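# Place the wall plate flat inside the gray tray

## Task

Get the wall plate into the gray tray so that it rests flat against the tray's bottom.

## Robot and tools

Robot: two arms, left_arm and right_arm, each fitted with the same five-finger right hand (so the hands are not mirrored). Bases per calibration: left_arm near (-0.002, +0.563, +0.079) m, right_arm near (+0.026, -0.637, +0.079) m. A two-camera stand sits behind the arms. Cameras: cam_high, cam_low, cam_left_wrist, cam_right_wrist, each 896x504.

Scene frame: origin at table height midway between the nominal bases, +z up, +x out over the table, left_arm on +y. Image left/right does not match arm names. Reported positions (m), quaternions (wxyz) and velocities are in this frame and may be off by a few cm.

Hand point: a point fixed to the palm, 0.05 m in front of it and 0.15 m out from the wrist flange. Its +z runs along straight fingers, +y out of the palm, +x across the palm away from the thumb. Straight fingertips reach 0.06-0.07 m past it along +z and lie 0.06 m toward -y. A bracket on the little-finger side of the wrist can strike objects. With fingers level, the wrist can hang up to 0.13 m (palm down) or 0.25 m (palm up) below the point and reach the table first.

Row layout (28 numbers, each in [-1, 1], always all 28): left_arm dx, dy, dz, rx, ry, rz; left hand little, ring, middle, index, thumb_bend, thumb_turn, force_limit, speed; then the same 14 for right_arm. Pose numbers are offsets, not poses: they are measured from that arm's Hand target as it stood when the action or move began, along the Hand target's own axes. 1.0 = 0.6 m of travel or 180 degrees; rx, ry, rz form one rotation vector. Repeating an offset moves further. All zeros re-requests the current Hand target. Orientation commands are clipped to 32 degrees from the measured one per step.

Hand numbers are absolute targets: fingers +1 straight, -1 curled; thumb_bend +1 straight, -1 fully bent; thumb_turn +1 beside the palm, -1 opposite the fingers. force_limit maps -1..+1 to about 0..10 N at the fingertip (0..15 N for the two thumb motors). speed rises from near zero at -1 to full at +0.48 and above. There is no 'keep as is' value: to leave a hand unchanged, resend the eight numbers last sent to it (or, if never sent, its hand_measured plus hand_force_limit and hand_speed). With the thumb turned in front, objects about 0.035-0.065 m thick (handles down to 0.025 m) can be grasped. For a soft grip close at speed -0.94 or lower. To grip harder, raise force_limit and send a target more closed than hand_measured; to loosen, send one more open.

Tools:
- execute_actions(actions, cameras): actions is a list of actions; each action is up to 15 rows, one per 1/30 s, and a short action repeats its last row to fill 15 steps. Every row's offsets count from the action's start Hand target, not from the row before. Images return only when actions is empty or cameras names them (["all"] for all).
- move(target, speed, blend, stop_force, zero, blocking, cameras): straight-line path of each hand point. target is one 28-number row, or up to 15 rows whose offsets all count from the same starting Hand targets. speed in m/s, 0.002-3.2 (default 0.25), turning at up to twice that in rad/s; one value or one per target. blend in m rounds corners in a list (0 = stop at each). stop_force in N, 4-120, one value for both arms: an arm's path ends when its wrist sensor reads that much push opposing its motion; unreliable when the hand rotates; omit it when backing away from a contact. zero (only with stop_force) re-zeros moving arms first (default true). blocking=false returns after about 0.5 s while the move continues; not allowed with stop_force. Paths do not avoid obstacles; avoid passing near an arm's own base. The result adds a 'move:' line with the ending (done, off_target, moving, held, fault) and limits (paced = pose clipped, held = steps withheld). done means within 3 mm and 2 degrees, not that nothing was touched.
- wait(seconds 0-10, cameras): lets time run, arms holding their commands.
- stop(cameras): brakes a running move.
- zoom_image(camera, region [x0,y0,x1,y1] in pixels, at most 504 by 504): closer look at the newest image of that camera.
- show_instructions(): shows the reference image pages.
- zero_wrist_force(arm): tares that arm's wrist sensor and stop_force baseline.
- finished_scene(scene optional, 1): ends the scene for good; the plate must stay in place without the robot.

Result lines: end_effector position/quat/velocities; Hand target (the next offsets' origin; the hand often rests short of it, so send the gap as an offset if needed); Joint positions and torques (torques include gravity, drift and offsets); Wrist force/torque in end-effector axes, plus a line with the peak since last shown; hand_measured, hand_stopped_by (moving, target, force, stalled, fault), hand_load_n (positive pushes a finger open; a lost grip shows as load falling near 0); MOTOR HOT above 70 °C.

Cautions: arms are stiff, so aiming even slightly beyond a firm contact can trigger a fault stop (10 s) from joint torque limits or about 150 N outside force; faster touches hit harder. Overheating at 85 °C brakes the arm for 30-60 s; avoid holding loads outstretched or pushing at unreachable poses. Never let the arms or hands collide or squeeze each other. Do not drop or fling the plate, release it while moving, slam things, or let anything leave the table. Objects may occasionally be nudged by the scene.

Each tool is called in YAML: its name, and indented under it one key for each argument.

Reference images:

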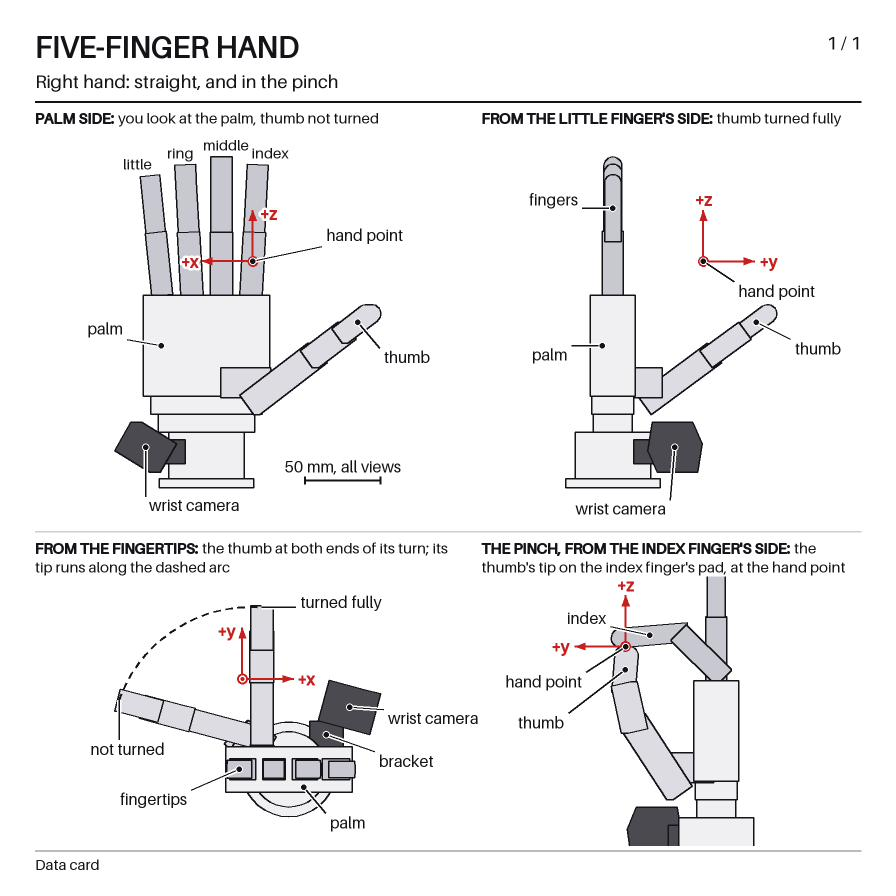

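## Session

execute_actions:
  actions: []

Scene clock: 0.00 s.
left_arm: end_effector_position=(+0.2844, +0.0809, +0.1598) hand_measured=(+1.000, +1.000, +1.000, +1.000, +1.000, +1.000) hand_load_n=(+0.0, +0.0, +0.0, +0.0, +0.0, +0.0) hand_stopped_by=(target, target, target, target, target, target) hand_force_limit=0.00 hand_speed=-0.80 end_effector_quat_wxyz=(+0.384, -0.197, +0.691, -0.580) | right_arm: end_effector_position=(+0.6699, -0.3906, +0.1305) hand_measured=(+1.000, +1.000, +1.000, +1.000, +1.000, +1.000) hand_load_n=(+0.0, +0.0, +0.0, +0.0, +0.0, +0.0) hand_stopped_by=(target, target, target, target, target, target) hand_force_limit=0.00 hand_speed=-0.80 end_effector_quat_wxyz=(+0.071, +0.889, +0.373, +0.258)
Joint positions: left_arm=[-1.942 -1.409 2.592 -1.089 0.345 -2.924] | right_arm=[0.258 -1.161 1.955 0.238 1.623 0.993]
Joint velocities: within noise
Joint torques (N m): no reading
Motor temperatures (°C): left_arm=[35 32 36 43 41 42] | right_arm=[29 37 39 45 35 40]
Wrist force (N): no reading
Wrist torque (N m): no reading
Wrist force, peak (N): no reading
Hand target: left_arm +0.2844, +0.0809, +0.1598; +0.384, -0.197, +0.691, -0.580 | right_arm +0.6699, -0.3906, +0.1305; +0.071, +0.889, +0.373, +0.258

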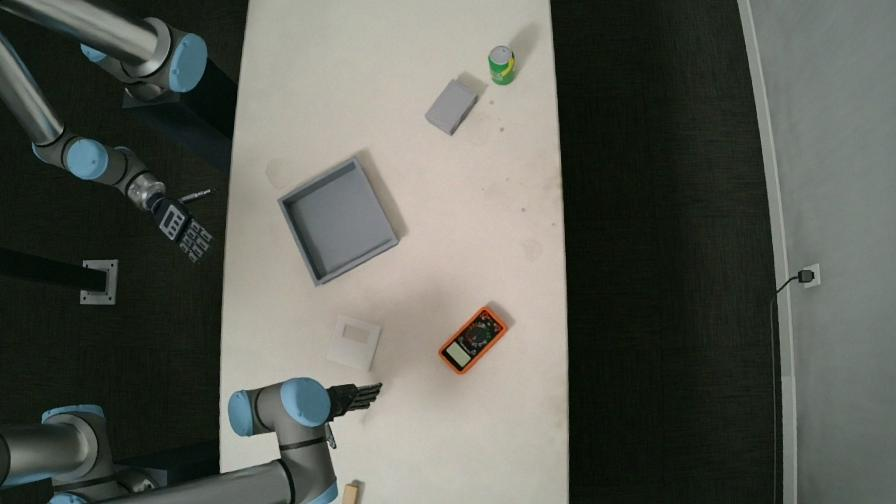

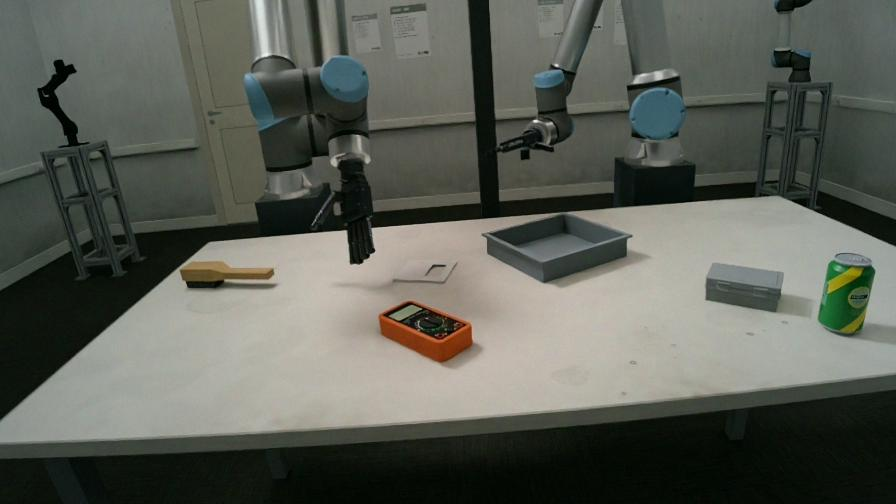

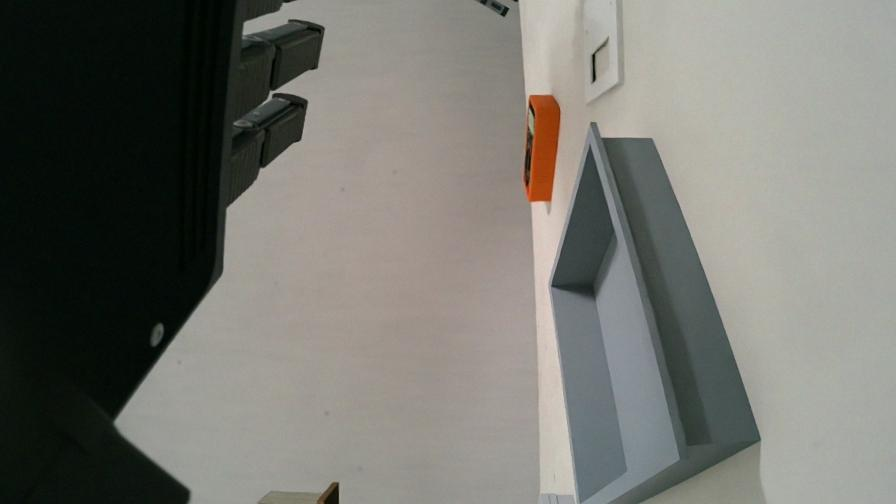

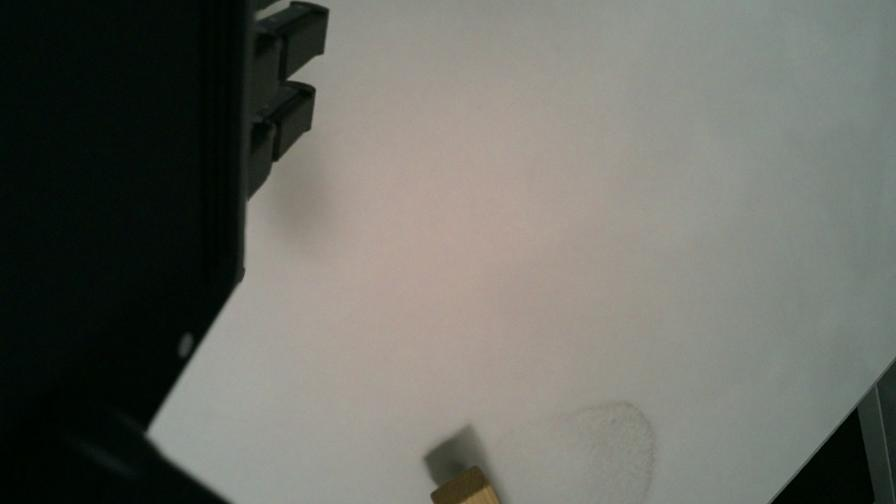

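zoom_image:
  camera: "cam_high"
  region: [220, 280, 480, 430]

zoom_image:
  camera: "cam_low"
  region: [340, 190, 560, 310]

Scaled by 1.938.

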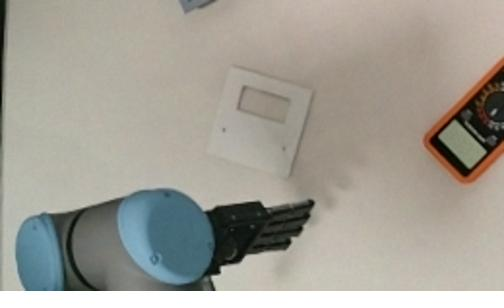

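Scaled by 2.291.

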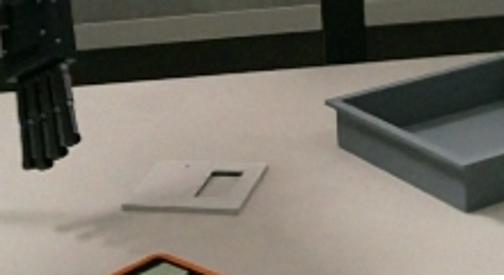

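move:
  target: [0,0,0,0,0,0,1,1,1,1,1,1,0,-0.8,0.143,-0.265,-0.070,0.2887,-0.0172,0.380,1,1,0.4,0.4,1,-1,0,0]
  speed: 0.3
  cameras: ["all"]

Scene clock: 65.77 s.
left_arm: end_effector_position=(+0.2844, +0.0809, +0.1598) hand_measured=(+1.000, +1.000, +1.000, +1.000, +1.000, +1.000) hand_load_n=(+0.0, -0.5, +0.0, -0.5, +0.0, -0.5) hand_stopped_by=(target, target, target, target, target, target) hand_force_limit=0.00 hand_speed=-0.80 end_effector_quat_wxyz=(+0.384, -0.197, +0.691, -0.580) | right_arm: end_effector_position=(+0.5995, -0.2202, +0.1507) hand_measured=(+1.000, +1.000, +0.400, +0.400, +1.000, -1.000) hand_load_n=(-0.5, +0.0, +0.0, +0.0, +0.0, +0.0) hand_stopped_by=(target, target, target, target, target, target) hand_force_limit=0.00 hand_speed=0.00 end_effector_quat_wxyz=(-0.445, +0.888, -0.105, +0.051)
Joint positions: left_arm=[-1.942 -1.409 2.592 -1.089 0.345 -2.924] | right_arm=[0.136 -1.093 1.859 0.383 0.716 2.11]
Joint torques (N m): left_arm=[-1.77 -25.68 -14.58 -0.25 0.1 0.42] | right_arm=[13.79 -65.33 -41.31 4.59 -2.16 1.58]
Wrist force (N): left_arm=[0.3 -0.5 -0.9] | right_arm=[-0.1 1.2 0.0]
Wrist torque (N m): left_arm=[-0.03 -0.01 0.00] | right_arm=[0.16 0.03 0.39]
Wrist force, peak (N): left_arm=[0.3 -0.5 -0.9] | right_arm=[-0.2 1.8 0.4]
Hand target: left_arm +0.2844, +0.0809, +0.1598; +0.384, -0.197, +0.691, -0.580 | right_arm +0.5995, -0.2201, +0.1508; -0.445, +0.888, -0.105, +0.051
Off the commanded pose: left_arm 0.000 m, 0 deg | right_arm 0.000 m, 0 deg.
move: done

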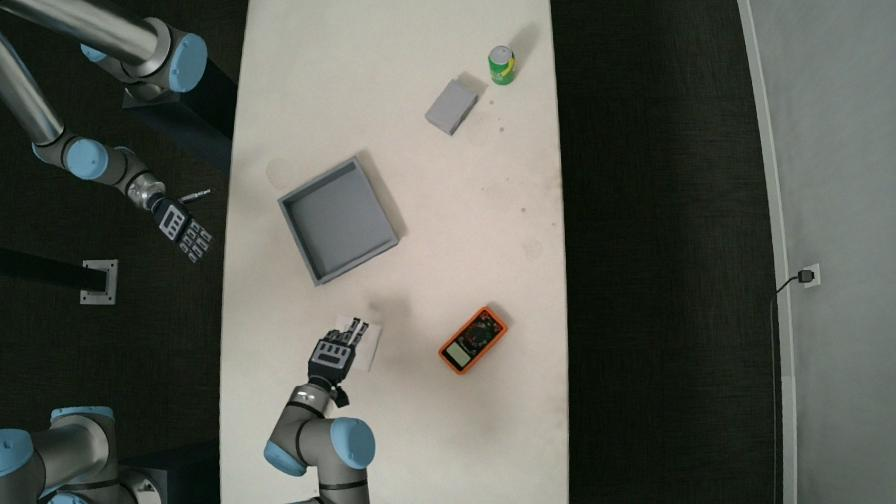

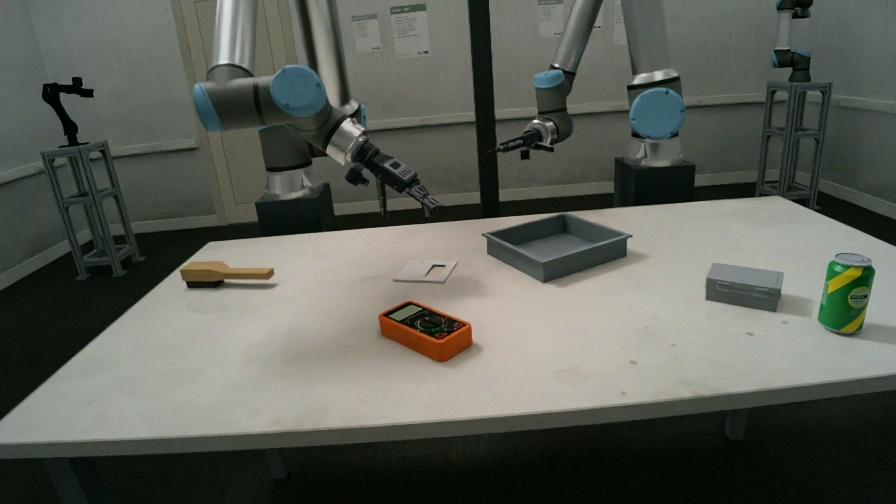

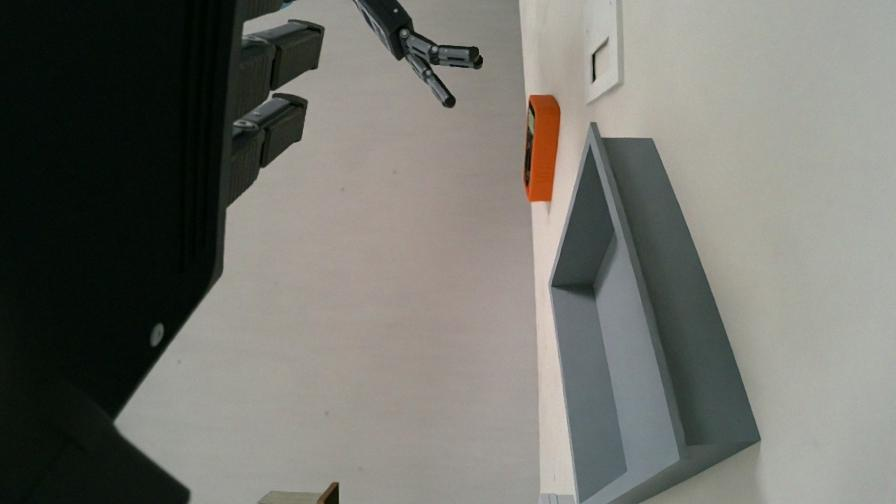

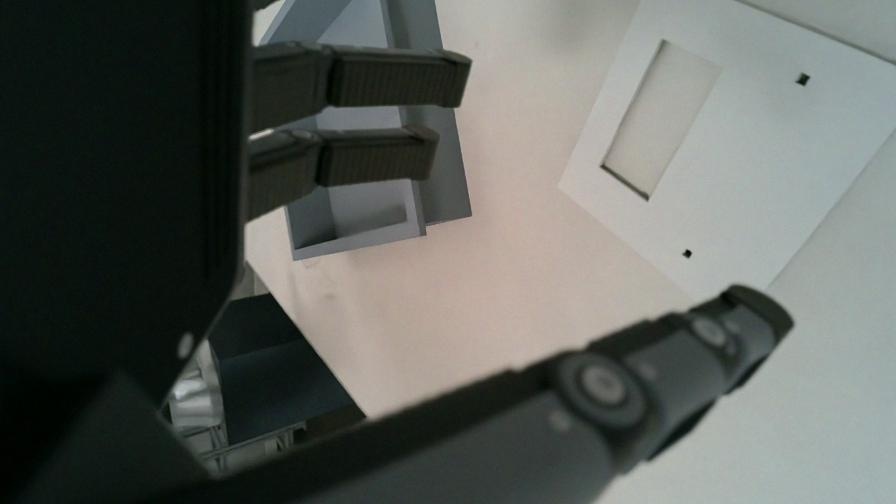

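zoom_image:
  camera: "cam_high"
  region: [280, 290, 430, 410]

zoom_image:
  camera: "cam_right_wrist"
  region: [400, 0, 896, 400]

Scaled by 3.360.

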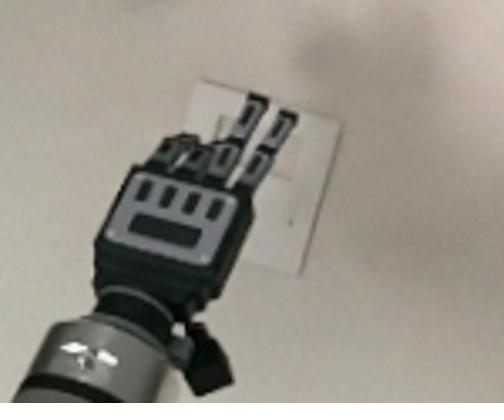

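Scaled by 1.016.

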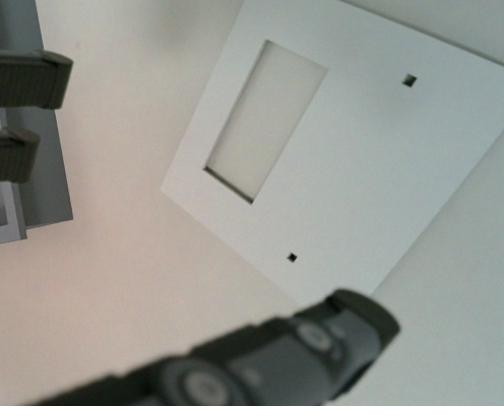

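move:
  target: [0,0,0,0,0,0,1,1,1,1,1,1,0,-0.8,0,0.1,0.075,0,0.0133,0.01,1,1,0.4,0.4,1,-1,0,0]
  speed: 0.2
  cameras: ["all"]

zoom_image:
  camera: "cam_high"
  region: [280, 290, 430, 410]

zoom_image:
  camera: "cam_low"
  region: [340, 190, 560, 310]

Scene clock: 153.30 s.
left_arm: end_effector_position=(+0.2844, +0.0809, +0.1598) hand_measured=(+1.000, +1.000, +1.000, +1.000, +1.000, +1.000) hand_load_n=(+0.0, +0.0, +0.0, +0.0, +0.0, -0.5) hand_stopped_by=(target, target, target, target, target, target) hand_force_limit=0.00 hand_speed=-0.80 end_effector_quat_wxyz=(+0.384, -0.197, +0.691, -0.580) | right_arm: end_effector_position=(+0.5993, -0.2199, +0.0758) hand_measured=(+1.000, +1.000, +0.400, +0.400, +1.000, -1.000) hand_load_n=(+0.0, +0.0, +0.0, +0.0, +0.0, +0.0) hand_stopped_by=(target, target, target, target, target, target) hand_force_limit=0.00 hand_speed=0.00 end_effector_quat_wxyz=(-0.444, +0.885, -0.128, +0.063)
Joint positions: left_arm=[-1.942 -1.409 2.592 -1.089 0.345 -2.924] | right_arm=[0.14 -1.019 1.906 0.206 0.74 2.186]
Joint torques (N m): left_arm=[-0.88 -23.67 -14.05 -0.1 0.13 0.18] | right_arm=[6.92 -54.72 -37.13 1.15 -2.44 -2.51]
Wrist force (N): left_arm=[0.7 -0.5 -0.4] | right_arm=[-0.3 1.3 0.3]
Wrist torque (N m): left_arm=[-0.05 -0.09 0.04] | right_arm=[0.17 0.06 0.34]
Wrist force, peak (N): left_arm=[0.6 -0.6 -0.5] | right_arm=[-0.2 3.2 1.1]
Hand target: left_arm +0.2844, +0.0809, +0.1598; +0.384, -0.197, +0.691, -0.580 | right_arm +0.5994, -0.2199, +0.0758; -0.444, +0.885, -0.128, +0.063
Off the commanded pose: left_arm 0.000 m, 0 deg | right_arm 0.000 m, 0 deg.
move: done

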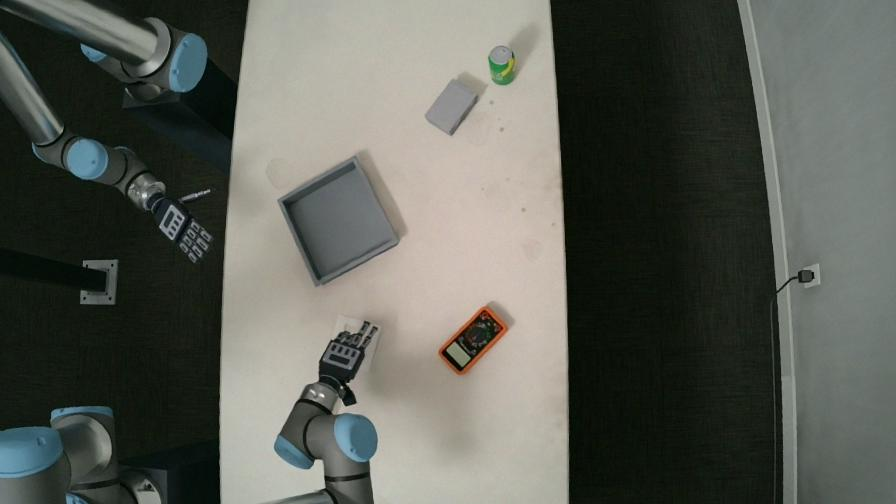

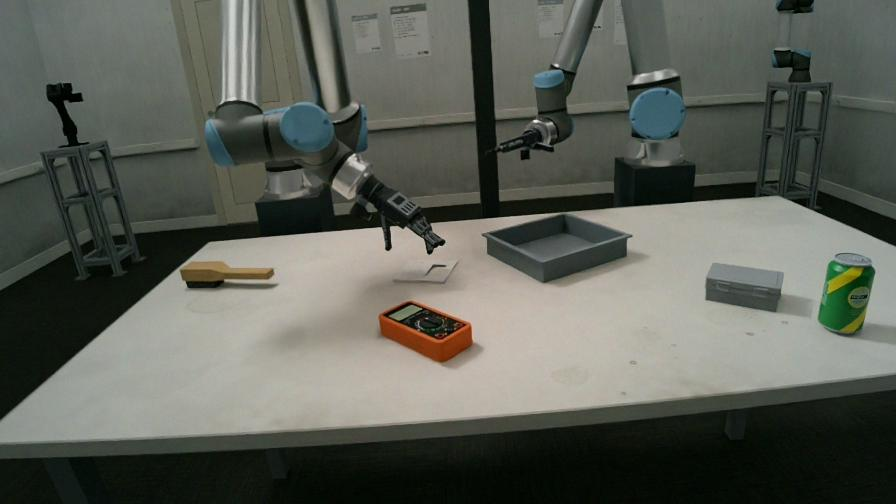

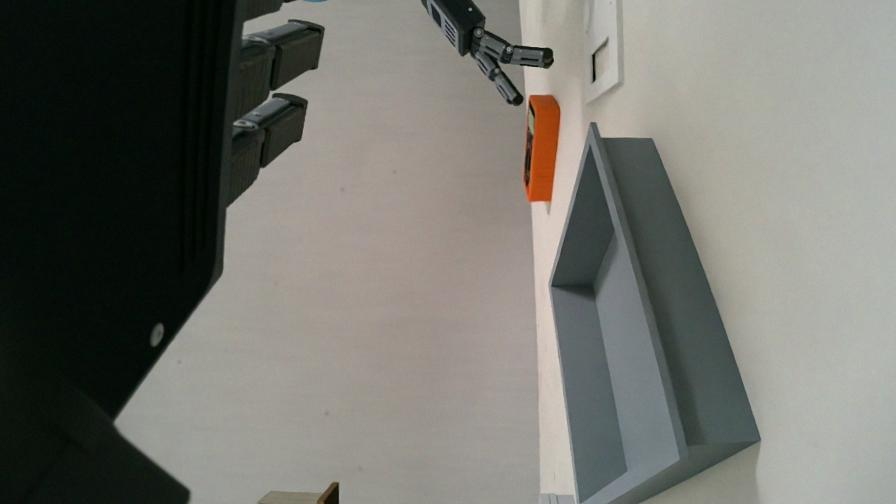

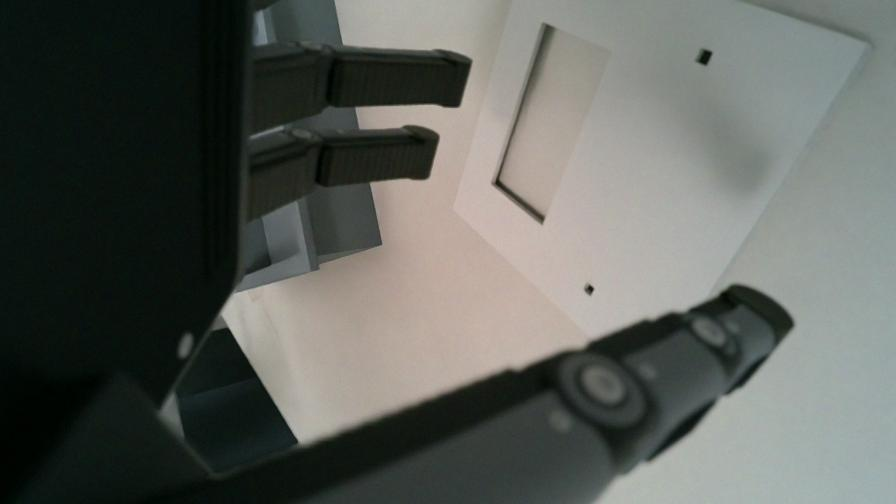

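Scaled by 3.360.

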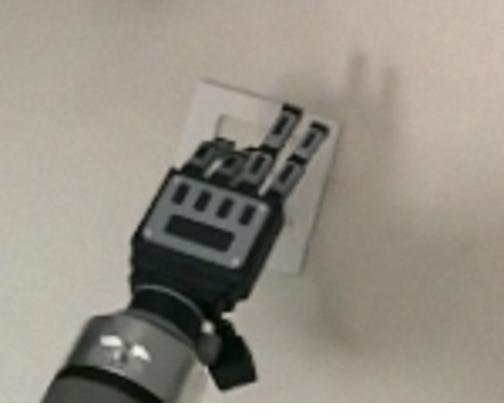

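Scaled by 2.291.

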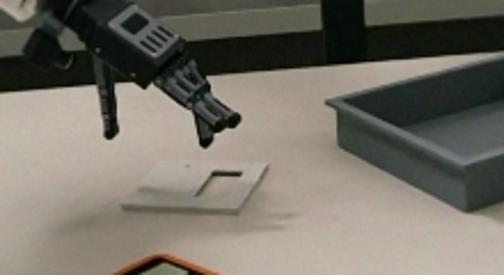

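move:
  target: [0,0,0,0,0,0,1,1,1,1,1,1,0,-0.8,0,0.0467,0.035,0,0.0089,0.0067,1,1,0.4,0.4,1,-1,0,0]
  speed: 0.2
  cameras: ["cam_high","cam_low","cam_right_wrist"]

zoom_image:
  camera: "cam_high"
  region: [280, 290, 430, 410]

zoom_image:
  camera: "cam_low"
  region: [340, 190, 560, 310]

Scene clock: 191.67 s.
left_arm: end_effector_position=(+0.2844, +0.0809, +0.1598) hand_measured=(+1.000, +1.000, +1.000, +1.000, +1.000, +1.000) hand_load_n=(+0.0, +0.0, +0.0, +0.0, +0.0, -0.5) hand_stopped_by=(target, target, target, target, target, target) hand_force_limit=0.00 hand_speed=-0.80 end_effector_quat_wxyz=(+0.384, -0.197, +0.691, -0.580) | right_arm: end_effector_position=(+0.5991, -0.2199, +0.0407) hand_measured=(+1.000, +1.000, +0.400, +0.400, +1.000, -1.000) hand_load_n=(+0.0, +0.0, +0.0, +0.0, +0.0, +0.0) hand_stopped_by=(target, target, target, target, target, target) hand_force_limit=0.00 hand_speed=0.00 end_effector_quat_wxyz=(-0.442, +0.882, -0.144, +0.070) end_effector_velocity=(+0.000, +0.000, +0.001) end_effector_angular_velocity=(-0.001, +0.002, +0.002)
Joint positions: left_arm=[-1.942 -1.409 2.592 -1.089 0.345 -2.924] | right_arm=[0.143 -0.984 1.928 0.113 0.758 2.235]
Joint velocities: left_arm=[within noise] | right_arm=[0 -0.001 -0.001 0.005 0 -0.002]
Joint torques (N m): left_arm=[-0.42 -25.8 -14.34 -0.35 0.16 0.39] | right_arm=[13.91 -71.93 -35.63 5.43 -1.97 -3.21]
Wrist force (N): left_arm=[0.2 -0.2 -0.2] | right_arm=[-0.2 1.2 -0.2]
Wrist torque (N m): left_arm=[-0.02 -0.03 0.02] | right_arm=[0.19 0.05 0.17]
Wrist force, peak (N): left_arm=[0.3 -0.6 -0.9] | right_arm=[0.0 2.4 0.6]
Hand target: left_arm +0.2844, +0.0809, +0.1598; +0.384, -0.197, +0.691, -0.580 | right_arm +0.5993, -0.2199, +0.0408; -0.442, +0.882, -0.144, +0.071
Off the commanded pose: left_arm 0.000 m, 0 deg | right_arm 0.000 m, 0 deg.
move: done
Images, in order (width x height): cam_high 896x504, cam_low 896x504, cam_right_wrist 896x504.

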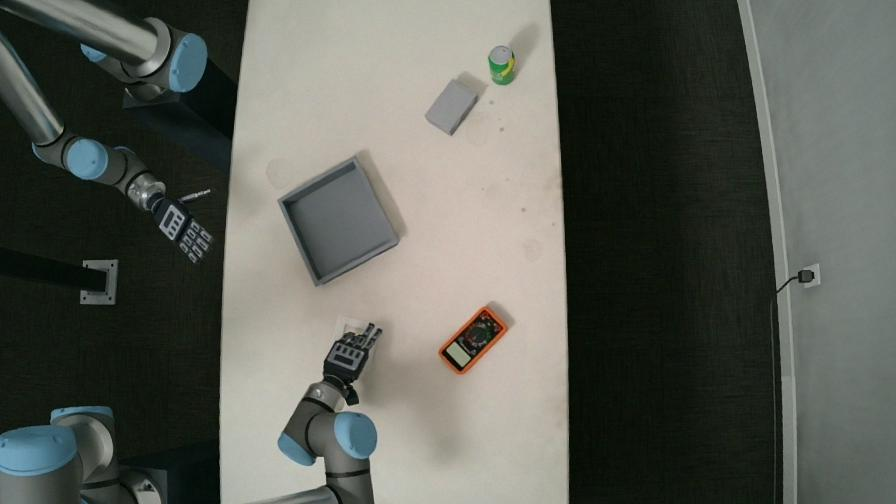

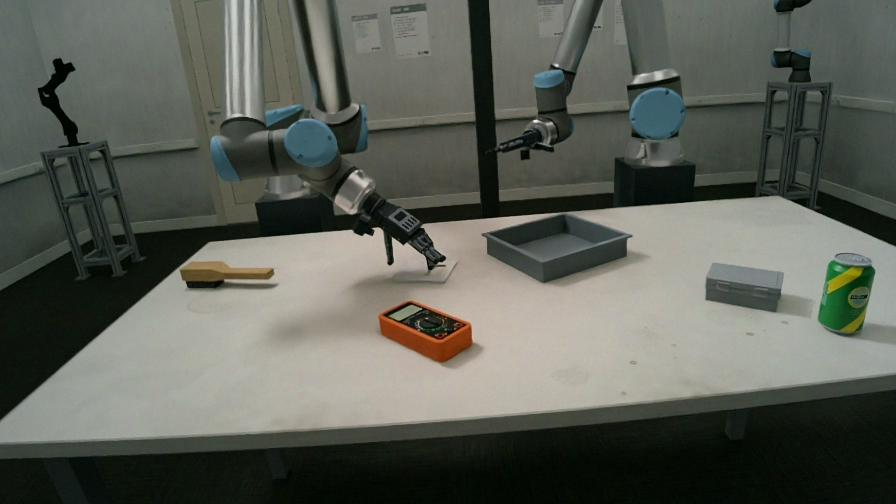

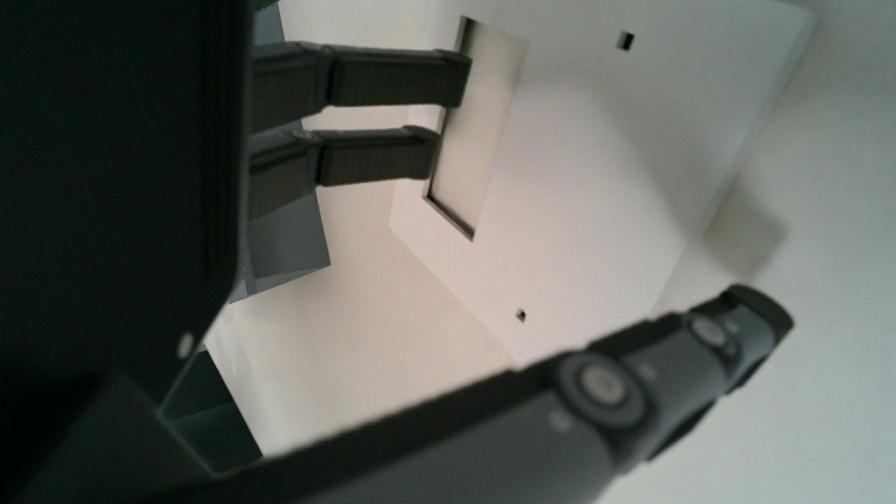

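Scaled by 3.360.

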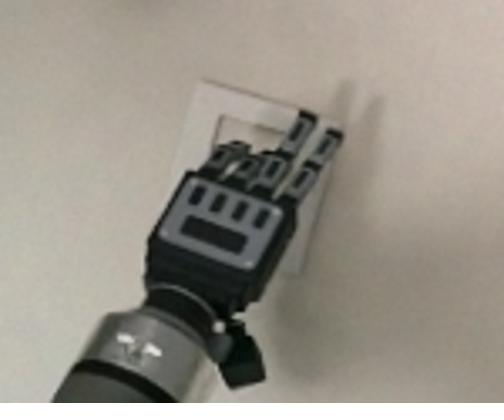

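Scaled by 2.291.

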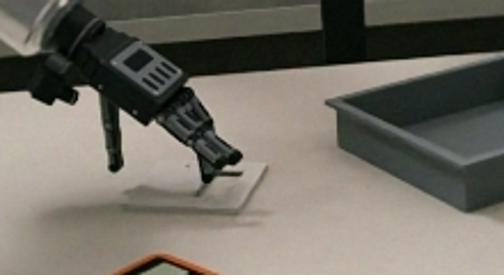

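move:
  target: [0,0,0,0,0,0,1,1,1,1,1,1,0,-0.8,-0.005,0.0043,0.022,0,0,0,1,1,0.4,0.4,1,-1,0,0]
  speed: 0.2
  cameras: ["cam_high","cam_low","cam_right_wrist"]

zoom_image:
  camera: "cam_low"
  region: [370, 210, 490, 300]

zoom_image:
  camera: "cam_right_wrist"
  region: [300, 0, 600, 300]

Scene clock: 204.37 s.
left_arm: end_effector_position=(+0.2844, +0.0809, +0.1598) hand_measured=(+1.000, +1.000, +1.000, +1.000, +1.000, +1.000) hand_load_n=(+0.0, +0.0, -0.5, +0.0, +0.0, +0.0) hand_stopped_by=(target, target, target, target, target, target) hand_force_limit=0.00 hand_speed=-0.80 end_effector_quat_wxyz=(+0.384, -0.197, +0.691, -0.580) | right_arm: end_effector_position=(+0.5993, -0.2102, +0.0308) hand_measured=(+1.000, +1.000, +0.400, +0.400, +1.000, -1.000) hand_load_n=(+0.0, +0.0, +0.0, +0.0, +0.0, +0.0) hand_stopped_by=(target, target, target, target, target, target) hand_force_limit=0.00 hand_speed=0.00 end_effector_quat_wxyz=(-0.442, +0.882, -0.144, +0.071)
Joint positions: left_arm=[-1.942 -1.409 2.592 -1.089 0.345 -2.924] | right_arm=[0.16 -0.969 1.922 0.089 0.766 2.256]
Joint torques (N m): left_arm=[-0.42 -25.22 -13.64 -0.2 0.17 0.31] | right_arm=[-14.18 -71.23 -28.04 5.58 -0.96 -2.59]
Wrist force (N): left_arm=[0.1 -0.1 0.4] | right_arm=[-0.1 1.5 0.3]
Wrist torque (N m): left_arm=[-0.05 -0.03 0.00] | right_arm=[0.21 0.02 0.13]
Wrist force, peak (N): left_arm=[0.5 -0.7 -0.4] | right_arm=[-0.3 1.7 0.3]
Hand target: left_arm +0.2844, +0.0809, +0.1598; +0.384, -0.197, +0.691, -0.580 | right_arm +0.5993, -0.2104, +0.0308; -0.442, +0.882, -0.144, +0.071
Off the commanded pose: left_arm 0.000 m, 0 deg | right_arm 0.000 m, 0 deg.
move: done
Images, in order (width x height): cam_high 896x504, cam_low 896x504, cam_right_wrist 896x504.

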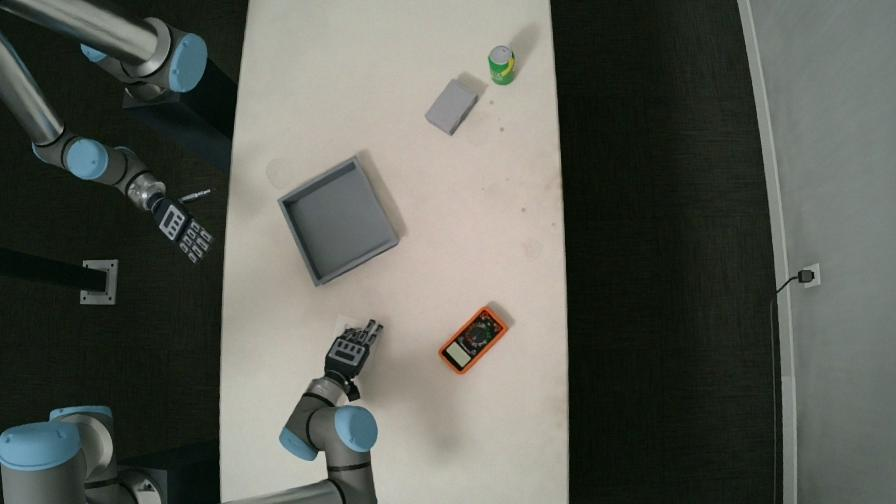

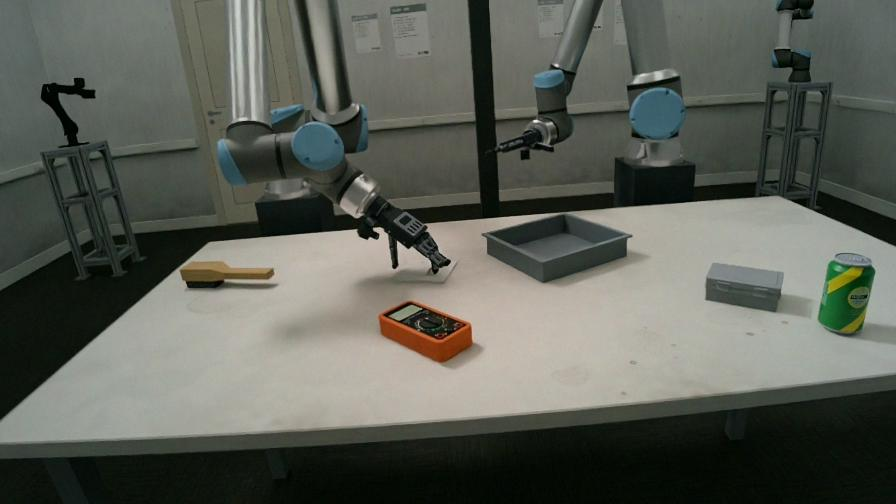

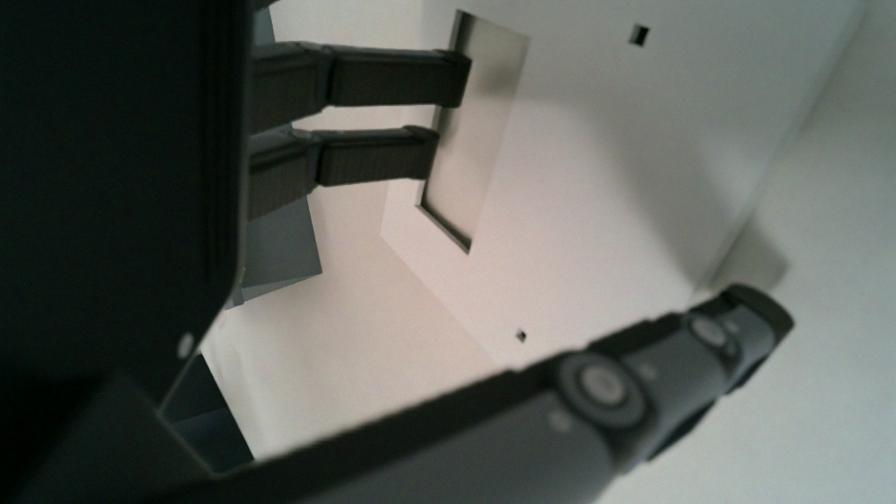

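Scaled by 4.200.

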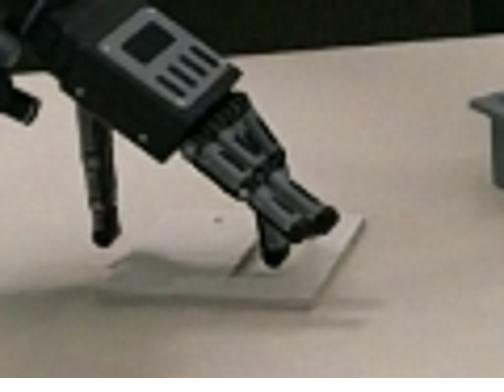

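Scaled by 1.680.

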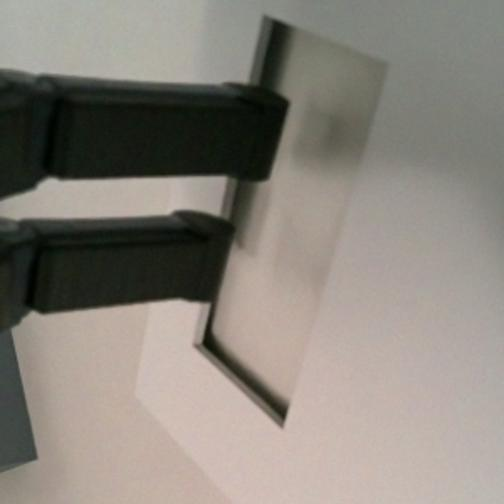

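move:
  target: [0,0,0,0,0,0,1,1,1,1,1,1,0,-0.8,-0.004,0.0107,0.008,0,0,0,1,1,0.4,0.4,1,-1,0,0]
  speed: 0.03
  stop_force: 5
  cameras: ["cam_low","cam_right_wrist"]

zoom_image:
  camera: "cam_low"
  region: [370, 210, 490, 300]

zoom_image:
  camera: "cam_right_wrist"
  region: [300, 0, 600, 300]

Scene clock: 215.47 s.
left_arm: end_effector_position=(+0.2844, +0.0809, +0.1598) hand_measured=(+1.000, +1.000, +1.000, +1.000, +1.000, +1.000) hand_load_n=(+0.0, +0.0, +0.0, +0.0, +0.0, +0.0) hand_stopped_by=(target, target, target, target, target, target) hand_force_limit=0.00 hand_speed=-0.80 end_effector_quat_wxyz=(+0.384, -0.197, +0.691, -0.580) | right_arm: end_effector_position=(+0.5972, -0.2097, +0.0235) hand_measured=(+1.000, +1.000, +0.400, +0.400, +1.000, -1.000) hand_load_n=(+0.0, +0.0, +0.0, +0.0, +0.0, +0.0) hand_stopped_by=(target, target, target, target, target, target) hand_force_limit=0.00 hand_speed=0.00 end_effector_quat_wxyz=(-0.442, +0.882, -0.144, +0.071)
Joint positions: left_arm=[-1.942 -1.409 2.592 -1.089 0.345 -2.924] | right_arm=[0.161 -0.961 1.927 0.074 0.767 2.258]
Joint torques (N m): left_arm=[-1.49 -24.2 -14.18 0.06 0.39 0.29] | right_arm=[-13.84 -69.14 -31.77 5.62 -0.93 -2.47]
Wrist force (N): left_arm=[0.2 -0.3 0.0] | right_arm=[1.6 -2.2 -3.8]
Wrist torque (N m): left_arm=[-0.04 -0.02 0.01] | right_arm=[0.37 0.17 0.07]
Wrist force, peak (N): left_arm=[0.7 -0.6 -0.4] | right_arm=[2.6 -9.8 -12.3]
Hand target: left_arm +0.2844, +0.0809, +0.1598; +0.384, -0.197, +0.691, -0.580 | right_arm +0.5972, -0.2097, +0.0235; -0.442, +0.882, -0.144, +0.071 (not the last commanded pose)
Off the commanded pose: left_arm 0.000 m, 0 deg | right_arm 0.001 m, 0 deg.
move: contact (right_arm)
Images, in order (width x height): cam_low 896x504, cam_right_wrist 896x504.

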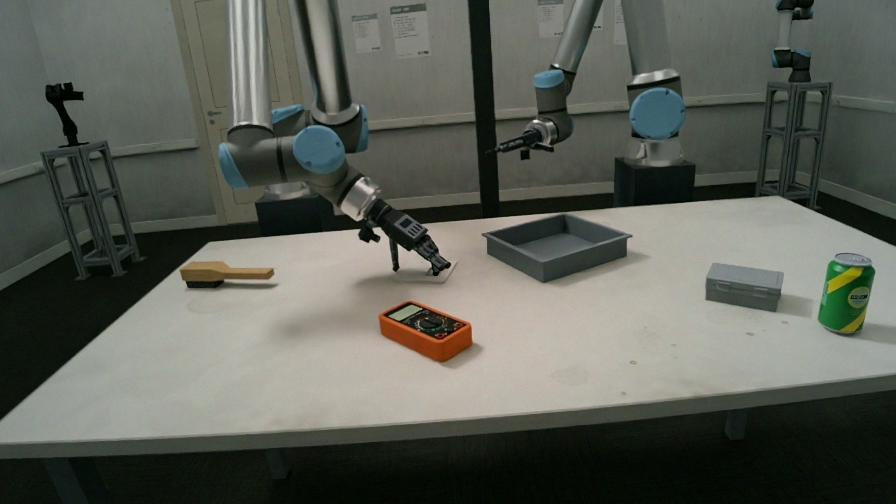

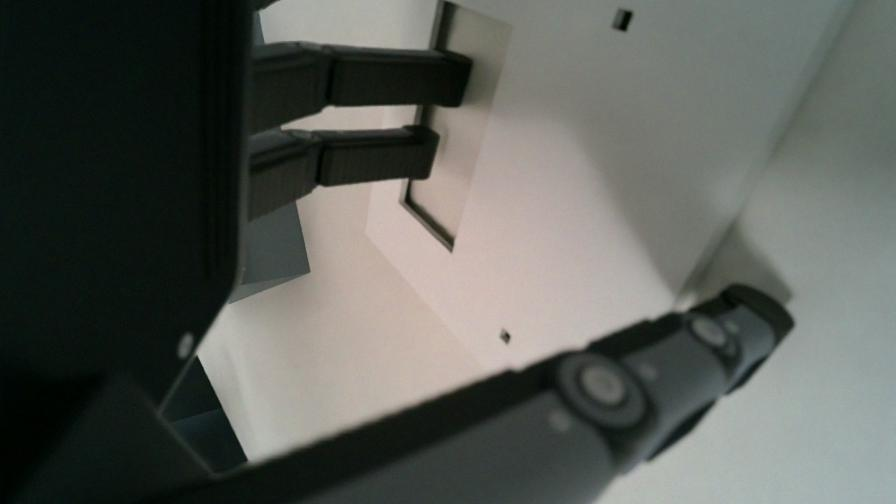

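Scaled by 4.200.

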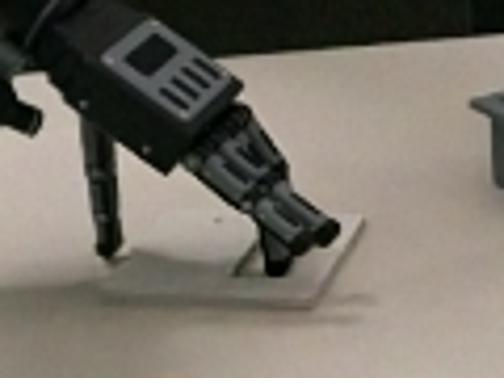

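Scaled by 1.680.

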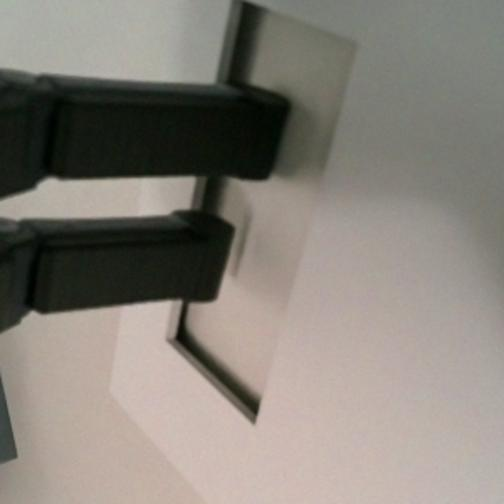

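move:
  target: [0,0,0,0,0,0,1,1,1,1,1,1,0,-0.8,0,0,0,0,0,0,1,1,-0.2,-0.2,1,-1,-0.1,-0.92]
  cameras: ["cam_high","cam_low","cam_right_wrist"]

zoom_image:
  camera: "cam_low"
  region: [370, 210, 490, 300]

Scene clock: 224.43 s.
left_arm: end_effector_position=(+0.2844, +0.0809, +0.1598) hand_measured=(+1.000, +1.000, +1.000, +1.000, +1.000, +1.000) hand_load_n=(-0.5, +0.0, +0.0, +0.0, +0.0, -0.5) hand_stopped_by=(target, target, target, target, target, target) hand_force_limit=0.00 hand_speed=-0.80 end_effector_quat_wxyz=(+0.384, -0.197, +0.691, -0.580) | right_arm: end_effector_position=(+0.5973, -0.2097, +0.0235) hand_measured=(+1.000, +1.000, +0.388, +0.042, +1.000, -1.000) hand_load_n=(+0.0, +0.0, +1.5, +4.5, -0.5, +0.0) hand_stopped_by=(target, target, force, force, target, target) hand_force_limit=-0.10 hand_speed=-0.92 end_effector_quat_wxyz=(-0.442, +0.882, -0.144, +0.071)
Joint positions: left_arm=[-1.942 -1.409 2.592 -1.089 0.345 -2.924] | right_arm=[0.161 -0.961 1.927 0.074 0.767 2.258]
Joint torques (N m): left_arm=[-1.65 -24.57 -14.1 -0.22 0.21 0.39] | right_arm=[-13.84 -60.59 -19.57 2.36 2.06 -2.53]
Wrist force (N): left_arm=[-0.1 -0.2 0.0] | right_arm=[-0.2 -7.9 -2.3]
Wrist torque (N m): left_arm=[-0.03 0.00 0.00] | right_arm=[0.58 0.13 -0.02]
Wrist force, peak (N): left_arm=[0.8 -0.7 -0.6] | right_arm=[0.0 -8.2 -1.9]
Hand target: left_arm +0.2844, +0.0809, +0.1598; +0.384, -0.197, +0.691, -0.580 | right_arm +0.5972, -0.2097, +0.0235; -0.442, +0.882, -0.144, +0.071
Off the commanded pose: left_arm 0.000 m, 0 deg | right_arm 0.000 m, 0 deg.
move: done
Images, in order (width x height): cam_high 896x504, cam_low 896x504, cam_right_wrist 896x504.

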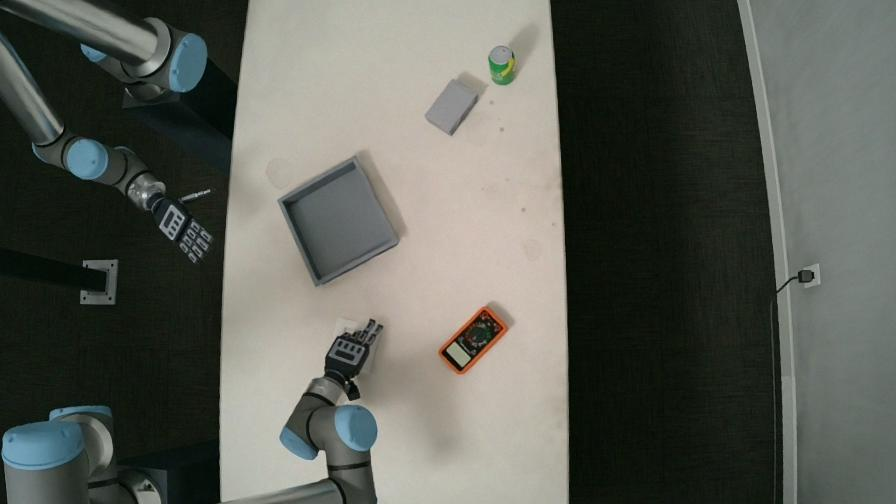

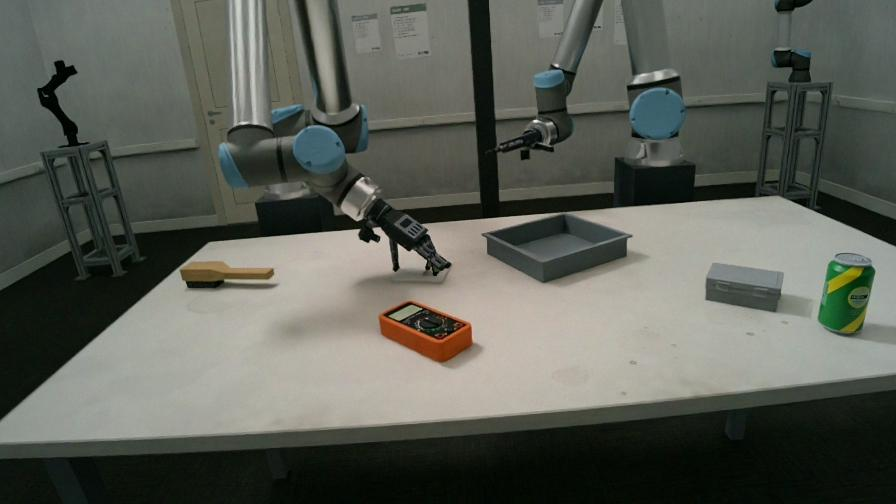

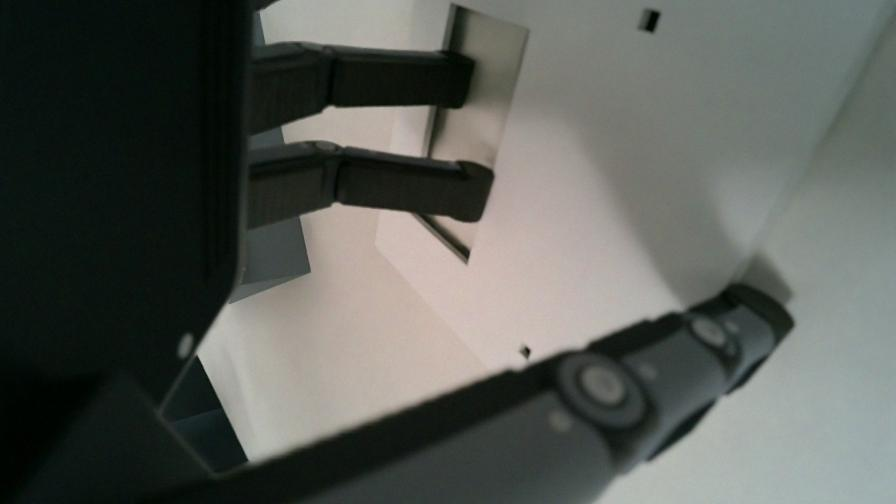

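Scaled by 4.200.

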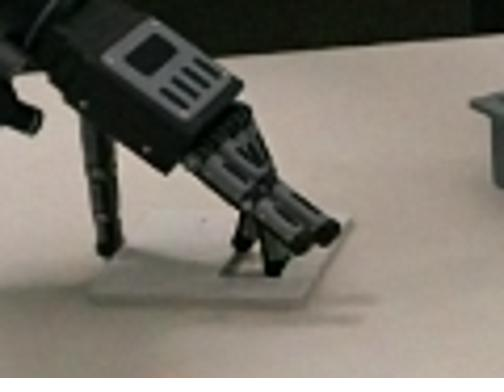

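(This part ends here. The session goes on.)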